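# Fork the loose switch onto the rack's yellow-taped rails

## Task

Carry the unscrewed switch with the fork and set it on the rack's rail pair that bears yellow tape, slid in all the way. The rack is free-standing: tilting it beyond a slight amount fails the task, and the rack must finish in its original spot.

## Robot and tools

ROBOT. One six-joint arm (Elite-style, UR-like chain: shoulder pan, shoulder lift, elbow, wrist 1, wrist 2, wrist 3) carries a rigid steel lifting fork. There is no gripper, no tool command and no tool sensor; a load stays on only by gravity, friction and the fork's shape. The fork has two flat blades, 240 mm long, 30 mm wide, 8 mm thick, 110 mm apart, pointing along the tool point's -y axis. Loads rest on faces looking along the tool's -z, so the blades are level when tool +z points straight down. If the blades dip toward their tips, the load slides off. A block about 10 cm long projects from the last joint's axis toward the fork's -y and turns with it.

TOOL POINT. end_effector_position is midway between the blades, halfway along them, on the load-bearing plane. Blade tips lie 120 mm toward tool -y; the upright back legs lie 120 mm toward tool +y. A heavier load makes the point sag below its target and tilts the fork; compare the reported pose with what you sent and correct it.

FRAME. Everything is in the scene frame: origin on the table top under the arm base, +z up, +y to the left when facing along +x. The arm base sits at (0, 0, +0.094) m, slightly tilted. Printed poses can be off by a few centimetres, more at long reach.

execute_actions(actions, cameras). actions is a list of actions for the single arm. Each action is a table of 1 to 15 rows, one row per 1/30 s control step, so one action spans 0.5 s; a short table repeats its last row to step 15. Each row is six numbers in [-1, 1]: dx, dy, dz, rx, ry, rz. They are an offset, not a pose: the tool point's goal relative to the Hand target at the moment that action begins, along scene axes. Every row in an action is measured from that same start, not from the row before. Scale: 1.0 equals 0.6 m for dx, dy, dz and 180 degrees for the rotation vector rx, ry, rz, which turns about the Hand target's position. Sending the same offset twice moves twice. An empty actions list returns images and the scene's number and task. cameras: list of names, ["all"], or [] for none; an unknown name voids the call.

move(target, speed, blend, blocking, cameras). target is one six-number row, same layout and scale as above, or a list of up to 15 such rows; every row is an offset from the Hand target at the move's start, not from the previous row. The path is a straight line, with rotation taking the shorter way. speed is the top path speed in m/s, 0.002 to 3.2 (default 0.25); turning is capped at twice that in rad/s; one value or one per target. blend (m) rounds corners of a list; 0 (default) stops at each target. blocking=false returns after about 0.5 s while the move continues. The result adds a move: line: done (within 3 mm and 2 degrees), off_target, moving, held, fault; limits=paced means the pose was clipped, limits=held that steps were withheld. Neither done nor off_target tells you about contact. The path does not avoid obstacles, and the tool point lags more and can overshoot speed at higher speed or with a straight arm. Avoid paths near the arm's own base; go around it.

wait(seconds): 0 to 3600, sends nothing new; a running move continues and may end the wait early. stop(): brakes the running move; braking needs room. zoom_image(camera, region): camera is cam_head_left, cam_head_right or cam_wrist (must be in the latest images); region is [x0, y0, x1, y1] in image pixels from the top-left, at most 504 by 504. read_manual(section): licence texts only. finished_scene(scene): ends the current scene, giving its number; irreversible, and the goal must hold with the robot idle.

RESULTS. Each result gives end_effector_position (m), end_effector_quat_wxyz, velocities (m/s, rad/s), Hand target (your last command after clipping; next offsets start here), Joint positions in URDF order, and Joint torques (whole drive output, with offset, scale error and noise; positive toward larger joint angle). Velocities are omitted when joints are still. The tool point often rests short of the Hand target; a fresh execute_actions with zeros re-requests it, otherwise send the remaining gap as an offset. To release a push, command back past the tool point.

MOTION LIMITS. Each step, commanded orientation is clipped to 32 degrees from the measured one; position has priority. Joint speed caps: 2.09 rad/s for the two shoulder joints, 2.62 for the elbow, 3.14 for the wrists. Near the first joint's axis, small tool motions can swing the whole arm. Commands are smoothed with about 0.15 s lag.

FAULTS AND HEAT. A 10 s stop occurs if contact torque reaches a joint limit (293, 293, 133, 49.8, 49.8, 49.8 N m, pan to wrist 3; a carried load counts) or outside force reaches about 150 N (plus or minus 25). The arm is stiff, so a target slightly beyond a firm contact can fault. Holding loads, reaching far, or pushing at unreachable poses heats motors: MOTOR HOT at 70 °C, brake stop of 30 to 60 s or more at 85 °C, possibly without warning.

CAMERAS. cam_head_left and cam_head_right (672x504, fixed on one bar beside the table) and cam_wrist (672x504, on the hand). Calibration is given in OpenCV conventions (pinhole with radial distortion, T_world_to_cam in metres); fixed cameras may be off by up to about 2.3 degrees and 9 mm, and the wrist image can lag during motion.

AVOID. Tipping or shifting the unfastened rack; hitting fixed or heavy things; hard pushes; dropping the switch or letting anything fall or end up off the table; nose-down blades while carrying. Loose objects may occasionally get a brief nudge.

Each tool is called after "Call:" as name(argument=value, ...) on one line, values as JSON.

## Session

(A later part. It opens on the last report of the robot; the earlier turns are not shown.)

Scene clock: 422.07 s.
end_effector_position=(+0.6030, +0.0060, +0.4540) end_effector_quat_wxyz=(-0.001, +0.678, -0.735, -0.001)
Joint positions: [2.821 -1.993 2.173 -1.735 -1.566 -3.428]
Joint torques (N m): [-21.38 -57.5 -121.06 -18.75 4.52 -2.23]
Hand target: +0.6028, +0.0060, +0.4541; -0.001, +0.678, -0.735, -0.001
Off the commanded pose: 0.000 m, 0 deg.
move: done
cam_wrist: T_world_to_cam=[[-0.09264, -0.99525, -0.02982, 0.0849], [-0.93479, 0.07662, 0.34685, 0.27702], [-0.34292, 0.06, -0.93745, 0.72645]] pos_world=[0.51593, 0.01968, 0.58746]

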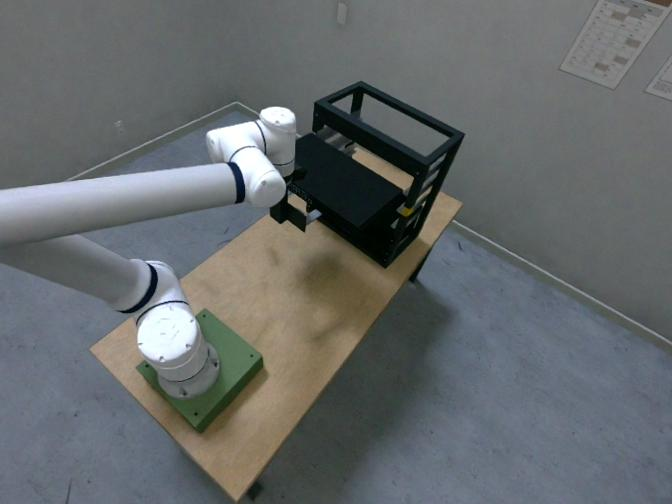

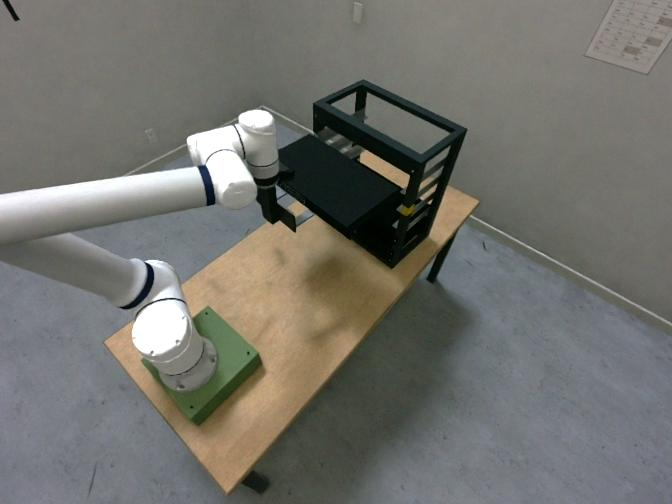

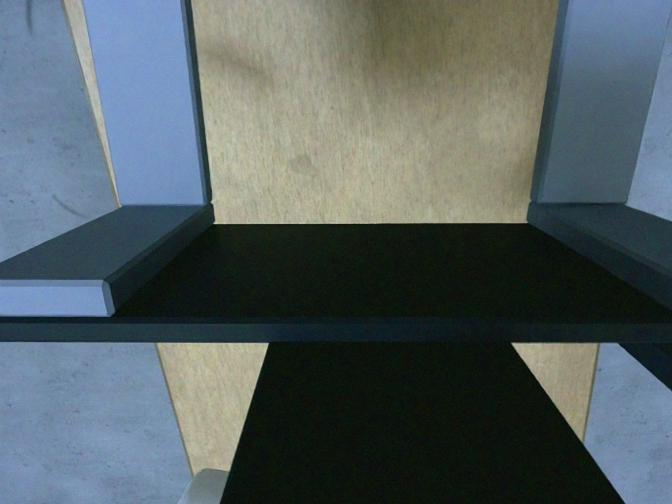

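Call:
move(target=[0, 0, -0.14817, 0, 0, 0], speed=0.15, cameras=["all"])

Call:
zoom_image(camera="cam_head_right", region=[230, 70, 480, 290])

Call:
zoom_image(camera="cam_head_left", region=[230, 70, 480, 290])

Scene clock: 446.80 s.
end_effector_position=(+0.6028, +0.0060, +0.3653) end_effector_quat_wxyz=(-0.001, +0.678, -0.735, -0.001)
Joint positions: [2.822 -1.947 2.308 -1.916 -1.566 -3.428]
Joint torques (N m): [9.67 -31.19 -116.63 -23.73 3.41 3.34]
Hand target: +0.6028, +0.0060, +0.3652; -0.001, +0.678, -0.735, -0.001
Off the commanded pose: 0.000 m, 0 deg.
move: done
cam_wrist: T_world_to_cam=[[-0.09264, -0.99525, -0.02982, 0.08213], [-0.93479, 0.07662, 0.34685, 0.30764], [-0.34292, 0.06, -0.93745, 0.64315]] pos_world=[0.51573, 0.01958, 0.49866]

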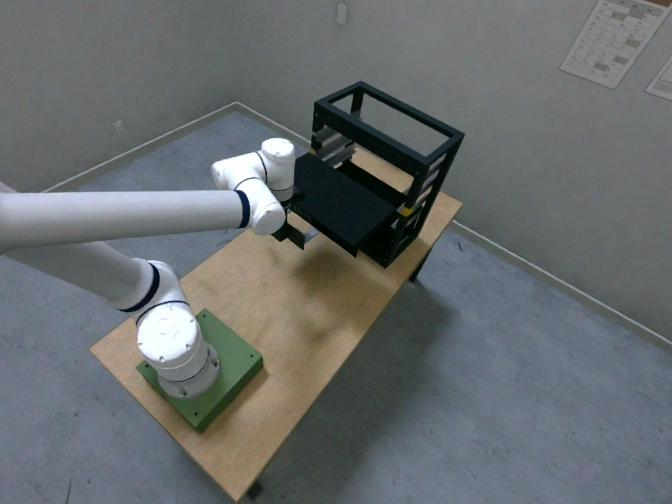

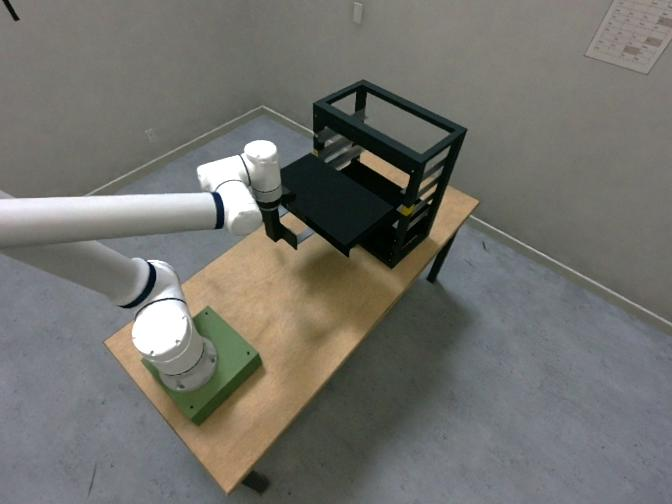

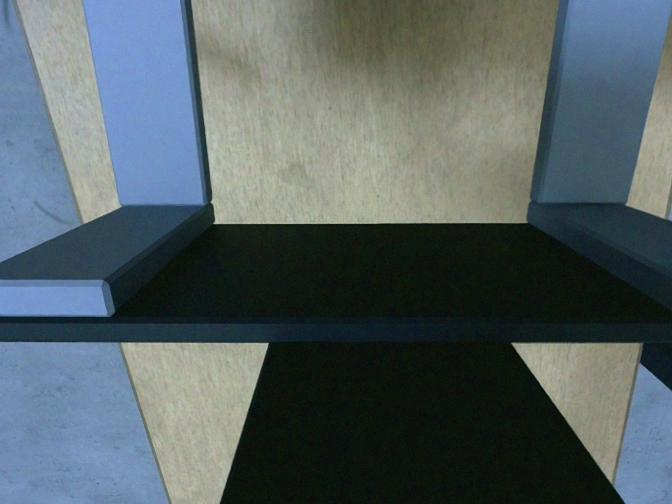

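Scaled by 2.016.

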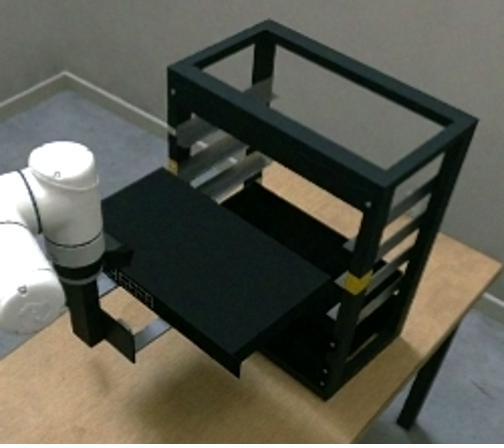

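Scaled by 2.016.

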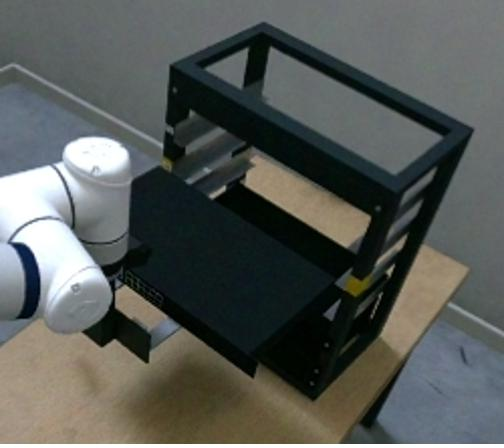

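Call:
move(target=[0.1994, -0.01534, 0, 0, 0, 0], speed=0.12, cameras=["cam_head_left", "cam_head_right"])

Call:
zoom_image(camera="cam_head_right", region=[270, 80, 470, 280])

Call:
zoom_image(camera="cam_head_left", region=[270, 80, 470, 280])

Scene clock: 453.73 s.
end_effector_position=(+0.7222, -0.0032, +0.3652) end_effector_quat_wxyz=(-0.001, +0.678, -0.735, -0.001)
Joint positions: [2.884 -1.705 2.141 -1.991 -1.565 -3.366]
Joint torques (N m): [11.23 -60.88 -138.46 -23.98 0.74 3.23]
Hand target: +0.7224, -0.0032, +0.3652; -0.001, +0.678, -0.735, -0.001
Off the commanded pose: 0.000 m, 0 deg.
move: done

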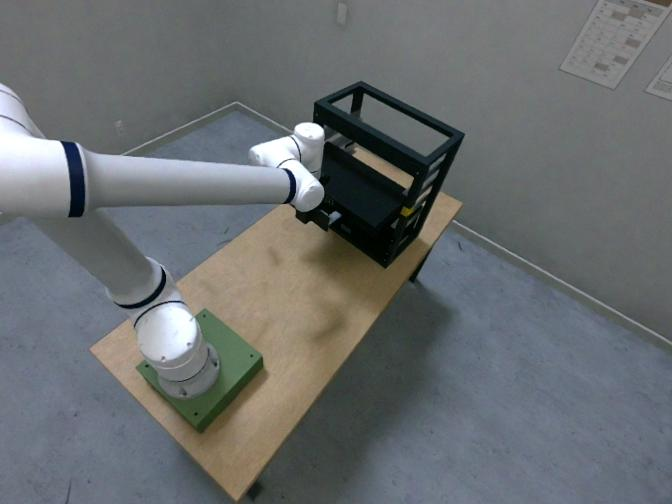

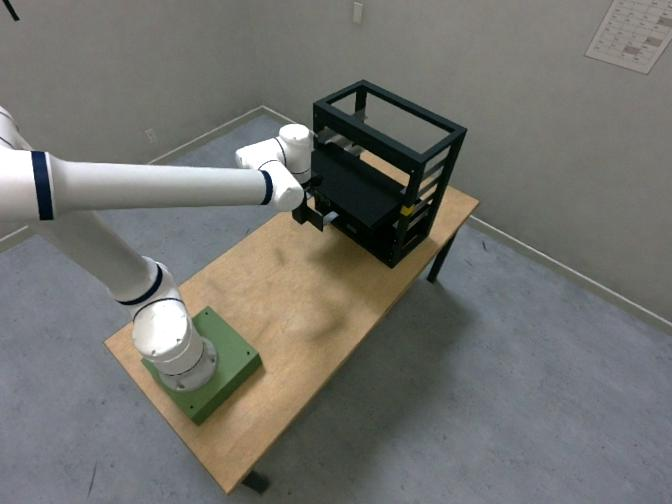

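Scaled by 2.520.

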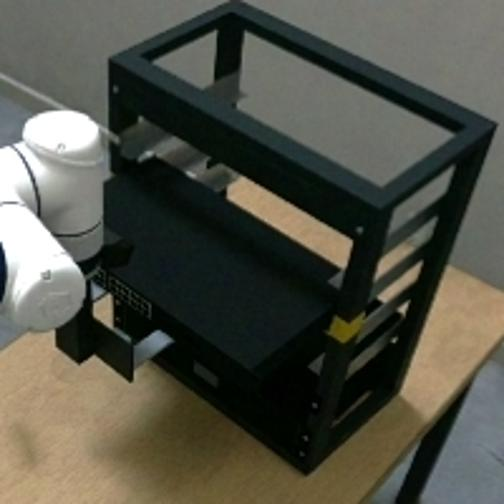

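Scaled by 2.520.

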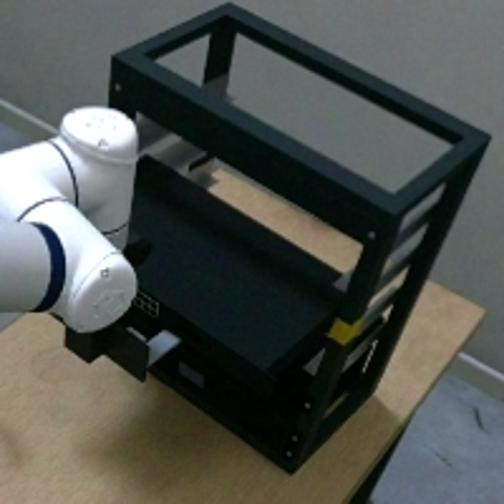

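Call:
move(target=[[0.2658, -0.02045, 0, 0, 0, 0], [0.3041, -0.0234, 0, 0, 0, 0]], speed=[0.12, 0.04], blend=0.005, cameras=["cam_head_left", "cam_head_right"])

Call:
zoom_image(camera="cam_head_right", region=[270, 80, 470, 280])

Call:
zoom_image(camera="cam_head_left", region=[270, 80, 470, 280])

Scene clock: 459.50 s.
end_effector_position=(+0.9047, -0.0172, +0.3651) end_effector_quat_wxyz=(-0.001, +0.678, -0.735, -0.001)
Joint positions: [2.94 -1.397 1.83 -1.989 -1.564 -3.31]
Joint torques (N m): [9.25 -98.15 -137.99 -18.92 3.32 3.39]
Hand target: +0.9049, -0.0173, +0.3652; -0.001, +0.678, -0.735, -0.001
Off the commanded pose: 0.000 m, 0 deg.
move: done

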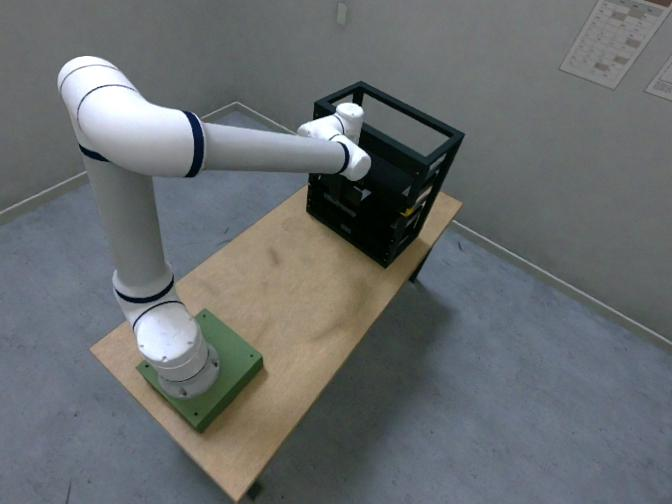

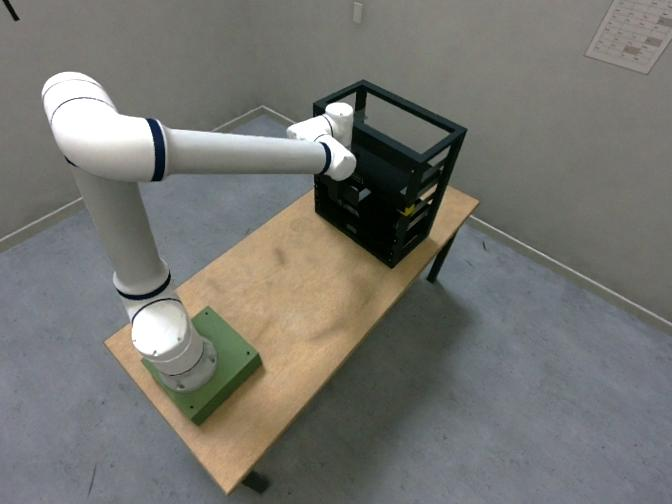

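Scaled by 2.520.

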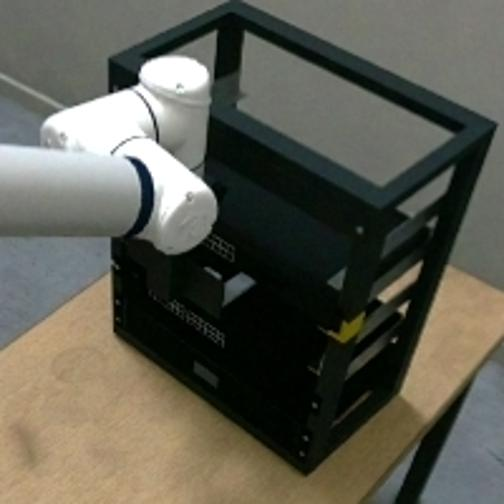

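Scaled by 2.520.

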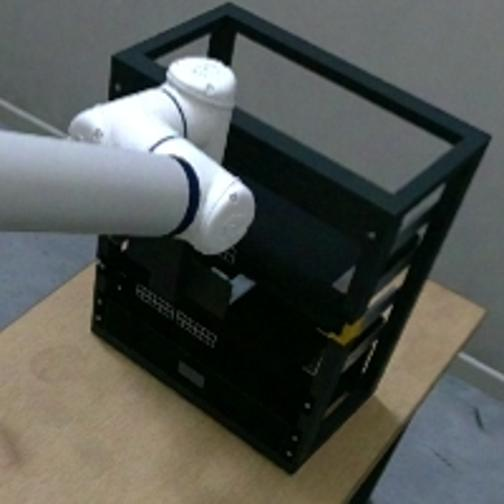

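Call:
move(target=[0, 0, -0.0283, 0, 0, 0], speed=0.03)

Call:
move(target=[0, 0, -0.0083, 0, 0, 0], speed=0.03)

Scene clock: 463.47 s.
end_effector_position=(+0.9050, -0.0172, +0.3486) end_effector_quat_wxyz=(-0.001, +0.678, -0.735, -0.001)
Joint positions: [2.94 -1.385 1.848 -2.019 -1.564 -3.31]
Joint torques (N m): [2.81 -64.17 -70.58 -10.33 1.18 2.96]
Hand target: +0.9049, -0.0173, +0.3482; -0.001, +0.678, -0.735, -0.001
Off the commanded pose: 0.000 m, 0 deg.
move: done

Scene clock: 463.97 s.
end_effector_position=(+0.9049, -0.0173, +0.3434) end_effector_quat_wxyz=(-0.001, +0.678, -0.735, -0.001)
Joint positions: [2.94 -1.381 1.853 -2.028 -1.564 -3.31]
Joint torques (N m): [1.51 -64.12 -68.82 -10.29 -0.72 3.2]
Hand target: +0.9049, -0.0173, +0.3432; -0.001, +0.678, -0.735, -0.001
Off the commanded pose: 0.000 m, 0 deg.
move: done

Call:
move(target=[[0, 0, -0.02, 0, 0, 0], [-0.4155, 0.032, -0.02, 0, 0, 0], [-0.4155, 0.1, 0.66, 0, 0, 0], [0.118, 0.3457, 0.7277, 0, 0, 0]], speed=[0.05, 0.3, 0.5, 0.5], blend=[0.003, 0.02, 0.08, 0], cameras=["all"])

Call:
zoom_image(camera="cam_wrist", region=[290, 60, 430, 140])

Call:
zoom_image(camera="cam_head_right", region=[290, 70, 480, 280])

Call:
zoom_image(camera="cam_head_left", region=[290, 70, 480, 280])

Scene clock: 480.33 s.
end_effector_position=(+0.9756, +0.1901, +0.7798) end_effector_quat_wxyz=(-0.001, +0.678, -0.735, -0.001)
Joint positions: [3.208 -1.259 0.909 -1.209 -1.561 -3.042]
Joint torques (N m): [10.3 -81.51 -97.86 -5.31 -2.5 3.13]
Hand target: +0.9757, +0.1902, +0.7798; -0.001, +0.678, -0.735, -0.001
Off the commanded pose: 0.000 m, 0 deg.
move: done
cam_wrist: T_world_to_cam=[[-0.09257, -0.99526, -0.02995, 0.31243], [-0.93484, 0.07651, 0.34673, 0.49851], [-0.3428, 0.0601, -0.93749, 1.14845]] pos_world=[0.88863, 0.20378, 0.91316]

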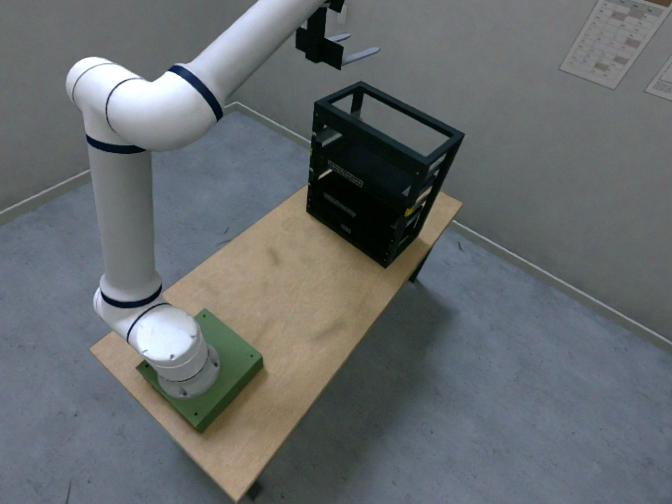

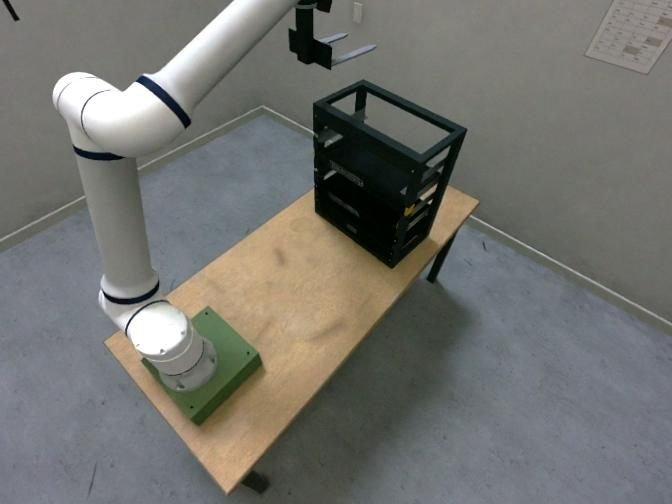

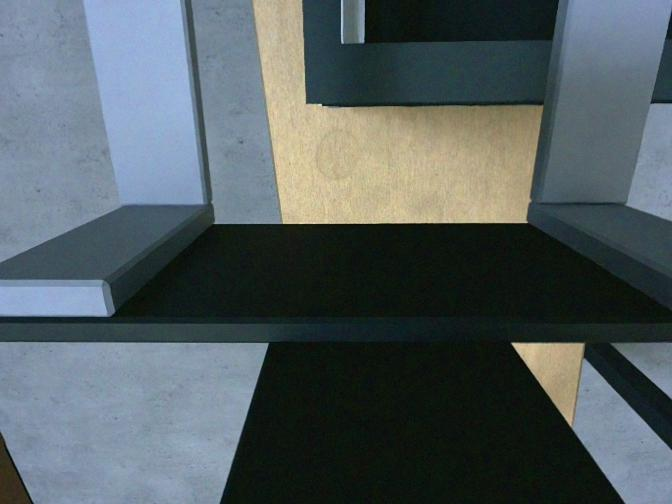

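Scaled by 3.600.

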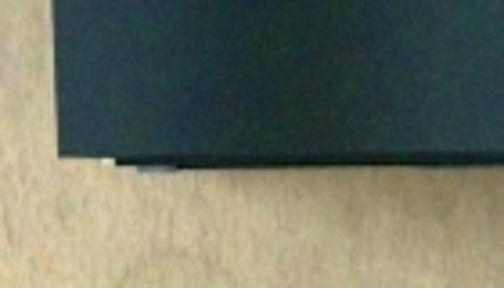

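Scaled by 2.400.

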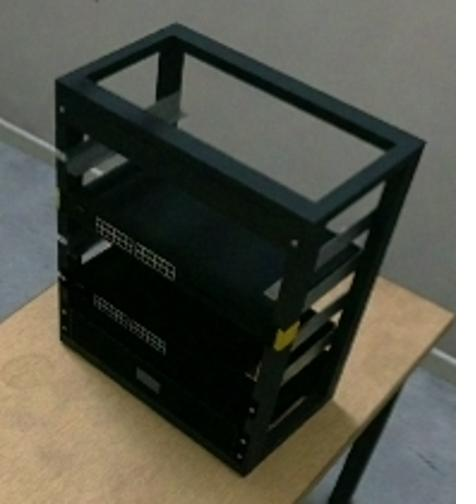

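Scaled by 2.400.

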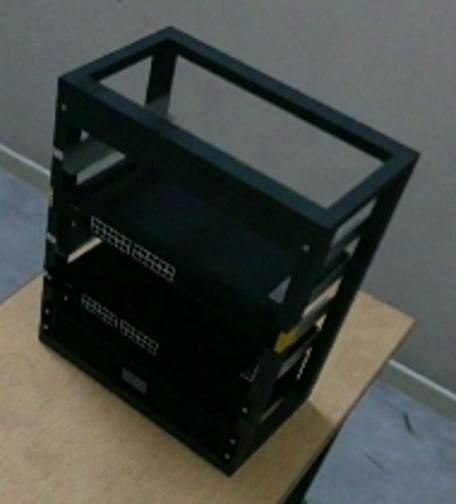

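Call:
zoom_image(camera="cam_wrist", region=[300, 90, 370, 120])

Call:
zoom_image(camera="cam_wrist", region=[380, 80, 540, 130])

Scaled by 7.200.

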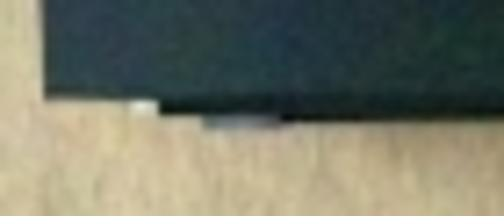

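Scaled by 3.150.

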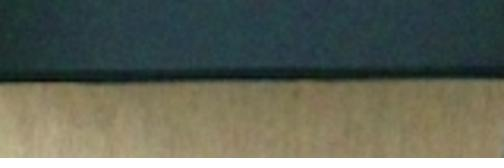

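Call:
move(target=[[-0.5262, -0.2337, -0.0663, 0, 0, 0], [-0.4387, -0.321, -0.6763, 0, 0, 0]], speed=0.5, blend=[0.06, 0])

Call:
move(target=[0.0332, -0.00256, 0, 0, 0, 0], speed=0.05)

Call:
move(target=[0.00831, -0.00064, 0, 0, 0, 0], speed=0.03)

Scene clock: 529.00 s.
end_effector_position=(+0.7124, -0.0024, +0.3742) end_effector_quat_wxyz=(-0.001, +0.678, -0.735, -0.001)
Joint positions: [2.88 -1.73 2.144 -1.969 -1.565 -3.37]
Joint torques (N m): [-22.2 -27.83 -71.52 -10.15 2.21 -2.09]
Hand target: +0.7125, -0.0024, +0.3740; -0.001, +0.678, -0.735, -0.001
Off the commanded pose: 0.000 m, 0 deg.
move: done

Scene clock: 529.83 s.
end_effector_position=(+0.7322, -0.0040, +0.3740) end_effector_quat_wxyz=(-0.001, +0.678, -0.735, -0.001)
Joint positions: [2.888 -1.694 2.114 -1.976 -1.565 -3.362]
Joint torques (N m): [9.59 -31.62 -95.81 -10.27 1.57 3.13]
Hand target: +0.7324, -0.0040, +0.3740; -0.001, +0.678, -0.735, -0.001
Off the commanded pose: 0.000 m, 0 deg.
move: done

Scene clock: 530.33 s.
end_effector_position=(+0.7372, -0.0043, +0.3740) end_effector_quat_wxyz=(-0.001, +0.678, -0.735, -0.001)
Joint positions: [2.89 -1.685 2.107 -1.978 -1.565 -3.36]
Joint torques (N m): [10.12 -30.46 -96.03 -10.13 2.21 3.46]
Hand target: +0.7374, -0.0044, +0.3740; -0.001, +0.678, -0.735, -0.001
Off the commanded pose: 0.000 m, 0 deg.
move: done

Call:
move(target=[0.004985, -0.000384, 0, 0, 0, 0], speed=0.02)

Call:
move(target=[0.003324, -0.000256, 0, 0, 0, 0], speed=0.02)

Scene clock: 533.63 s.
end_effector_position=(+0.7403, -0.0046, +0.3740) end_effector_quat_wxyz=(-0.001, +0.678, -0.735, -0.001)
Joint positions: [2.891 -1.679 2.102 -1.978 -1.565 -3.359]
Joint torques (N m): [10.84 -31.95 -95.5 -10.07 2.16 3.14]
Hand target: +0.7404, -0.0046, +0.3740; -0.001, +0.678, -0.735, -0.001
Off the commanded pose: 0.000 m, 0 deg.
move: done

Scene clock: 534.13 s.
end_effector_position=(+0.7423, -0.0047, +0.3740) end_effector_quat_wxyz=(-0.001, +0.678, -0.735, -0.001)
Joint positions: [2.892 -1.675 2.099 -1.979 -1.565 -3.358]
Joint torques (N m): [10.6 -34.29 -95.41 -10.3 2.19 3.33]
Hand target: +0.7424, -0.0047, +0.3740; -0.001, +0.678, -0.735, -0.001
Off the commanded pose: 0.000 m, 0 deg.
move: done

Call:
move(target=[0.003324, -0.000256, 0, 0, 0, 0], speed=0.02)

Call:
move(target=[0.003324, -0.000256, 0, 0, 0, 0], speed=0.02)

Scene clock: 536.97 s.
end_effector_position=(+0.7443, -0.0049, +0.3740) end_effector_quat_wxyz=(-0.001, +0.678, -0.735, -0.001)
Joint positions: [2.893 -1.672 2.096 -1.979 -1.565 -3.357]
Joint torques (N m): [9.49 -34.23 -95.3 -10.08 2.05 3.48]
Hand target: +0.7444, -0.0049, +0.3740; -0.001, +0.678, -0.735, -0.001
Off the commanded pose: 0.000 m, 0 deg.
move: done

Scene clock: 537.47 s.
end_effector_position=(+0.7463, -0.0050, +0.3740) end_effector_quat_wxyz=(-0.001, +0.678, -0.735, -0.001)
Joint positions: [2.894 -1.668 2.093 -1.98 -1.565 -3.356]
Joint torques (N m): [10.71 -34.92 -96.24 -10.14 2.09 3.31]
Hand target: +0.7464, -0.0050, +0.3740; -0.001, +0.678, -0.735, -0.001
Off the commanded pose: 0.000 m, 0 deg.
move: done

Call:
move(target=[0.003324, -0.000256, 0, 0, 0, 0], speed=0.02)

Call:
move(target=[0.001662, -0.000128, 0, 0, 0, 0], speed=0.02)

Scene clock: 545.97 s.
end_effector_position=(+0.7483, -0.0052, +0.3740) end_effector_quat_wxyz=(-0.001, +0.678, -0.735, -0.001)
Joint positions: [2.894 -1.665 2.089 -1.98 -1.565 -3.356]
Joint torques (N m): [10.91 -35.98 -96.19 -10.27 2.2 3.41]
Hand target: +0.7483, -0.0052, +0.3740; -0.001, +0.678, -0.735, -0.001
Off the commanded pose: 0.000 m, 0 deg.
move: done

Scene clock: 546.47 s.
end_effector_position=(+0.7493, -0.0053, +0.3740) end_effector_quat_wxyz=(-0.001, +0.678, -0.735, -0.001)
Joint positions: [2.895 -1.663 2.088 -1.981 -1.565 -3.355]
Joint torques (N m): [8.88 -34.82 -95.42 -10.46 2.11 3.32]
Hand target: +0.7493, -0.0053, +0.3740; -0.001, +0.678, -0.735, -0.001
Off the commanded pose: 0.000 m, 0 deg.
move: done

Call:
move(target=[0.002493, -0.000192, 0, 0, 0, 0], speed=0.02)

Call:
move(target=[0.001662, -0.000128, 0, 0, 0, 0], speed=0.02)

Scene clock: 549.17 s.
end_effector_position=(+0.7508, -0.0054, +0.3740) end_effector_quat_wxyz=(-0.001, +0.678, -0.735, -0.001)
Joint positions: [2.895 -1.66 2.086 -1.981 -1.565 -3.355]
Joint torques (N m): [3.96 -34.44 -109.44 -15.77 2.2 5.66]
Hand target: +0.7508, -0.0054, +0.3740; -0.001, +0.678, -0.735, -0.001
Off the commanded pose: 0.000 m, 0 deg.
move: done

Scene clock: 549.67 s.
end_effector_position=(+0.7518, -0.0055, +0.3740) end_effector_quat_wxyz=(-0.001, +0.678, -0.735, -0.001)
Joint positions: [2.896 -1.658 2.084 -1.981 -1.565 -3.354]
Joint torques (N m): [6.01 -22.27 -116.45 -18.17 2.09 6.21]
Hand target: +0.7518, -0.0055, +0.3740; -0.001, +0.678, -0.735, -0.001
Off the commanded pose: 0.000 m, 0 deg.
move: done

Call:
move(target=[0.001662, -0.000128, 0, 0, 0, 0], speed=0.02)

Scene clock: 556.20 s.
end_effector_position=(+0.7528, -0.0055, +0.3740) end_effector_quat_wxyz=(-0.001, +0.678, -0.735, -0.001)
Joint positions: [2.896 -1.656 2.082 -1.981 -1.565 -3.354]
Joint torques (N m): [4.8 -16.42 -128.28 -24.73 2.8 7.79]
Hand target: +0.7528, -0.0055, +0.3740; -0.001, +0.678, -0.735, -0.001
Off the commanded pose: 0.000 m, 0 deg.
move: done

Call:
move(target=[-0.1662, 0.0128, 0, 0, 0, 0], speed=0.3, cameras=["all"])

Call:
zoom_image(camera="cam_head_left", region=[280, 70, 480, 280])

Call:
zoom_image(camera="cam_head_right", region=[280, 70, 480, 280])

Scene clock: 562.87 s.
end_effector_position=(+0.6533, +0.0021, +0.3740) end_effector_quat_wxyz=(-0.001, +0.678, -0.735, -0.001)
Joint positions: [2.852 -1.846 2.229 -1.939 -1.566 -3.398]
Joint torques (N m): [-21.14 -42.83 -72.15 -5.34 2.21 -2.33]
Hand target: +0.6531, +0.0021, +0.3740; -0.001, +0.678, -0.735, -0.001
Off the commanded pose: 0.000 m, 0 deg.
move: done
cam_wrist: T_world_to_cam=[[-0.09267, -0.99525, -0.02991, 0.08335], [-0.93478, 0.07662, 0.34686, 0.35212], [-0.34292, 0.0601, -0.93744, 0.66884]] pos_world=[0.56623, 0.01578, 0.50736]

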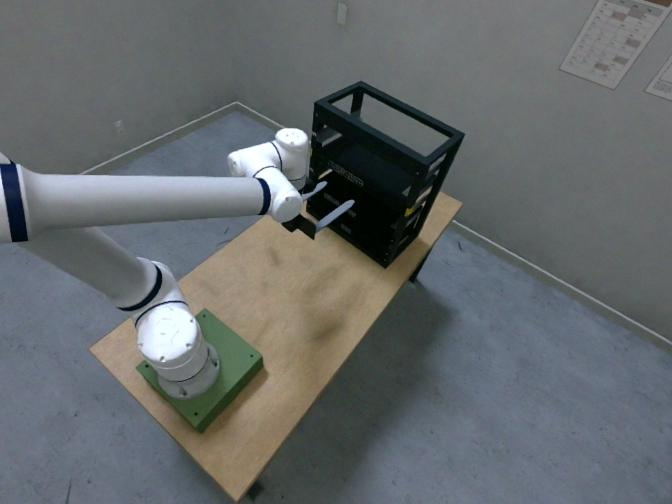

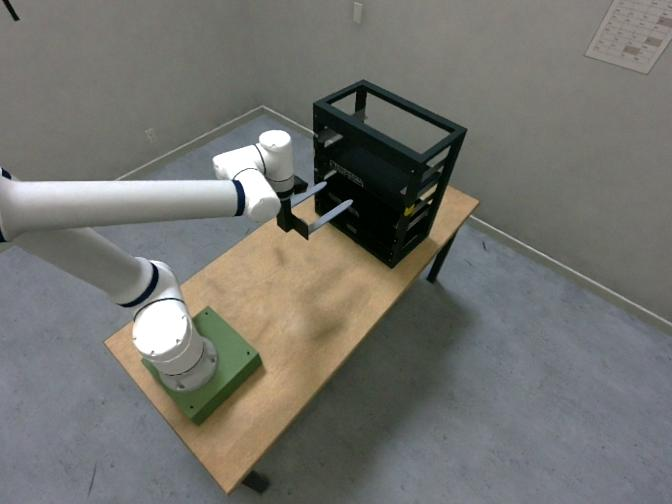

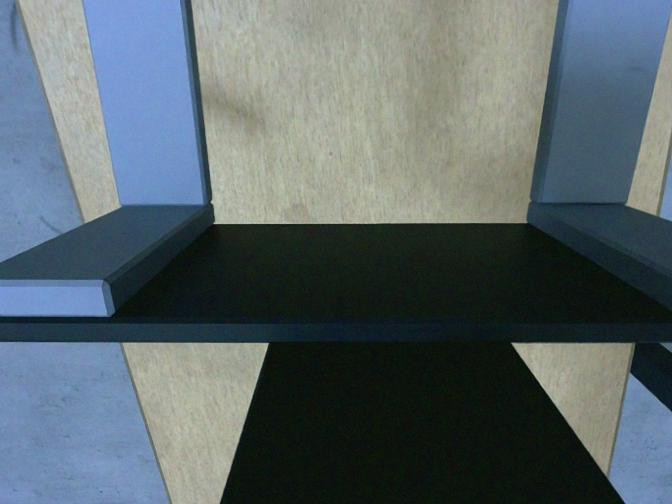

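Scaled by 2.400.

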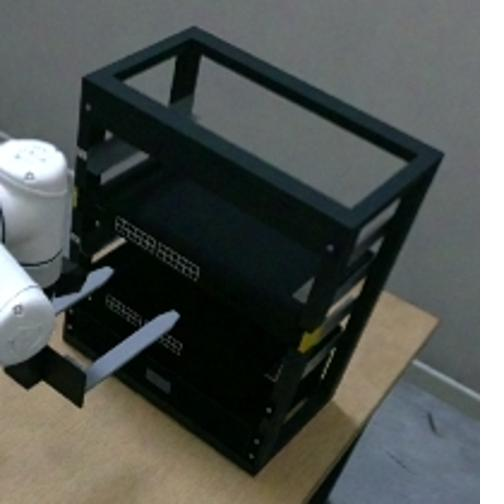

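Scaled by 2.400.

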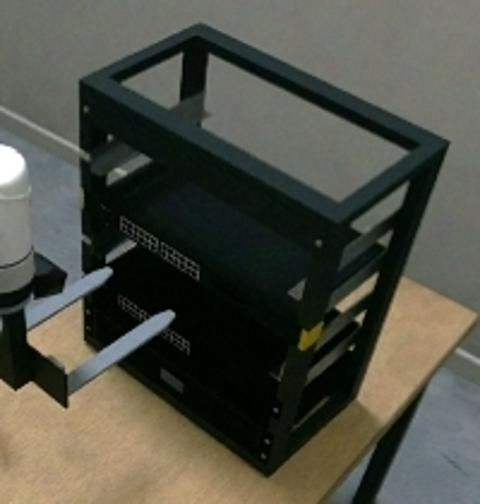

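Call:
finished_scene(scene=1)

The scene is finished: the task was done.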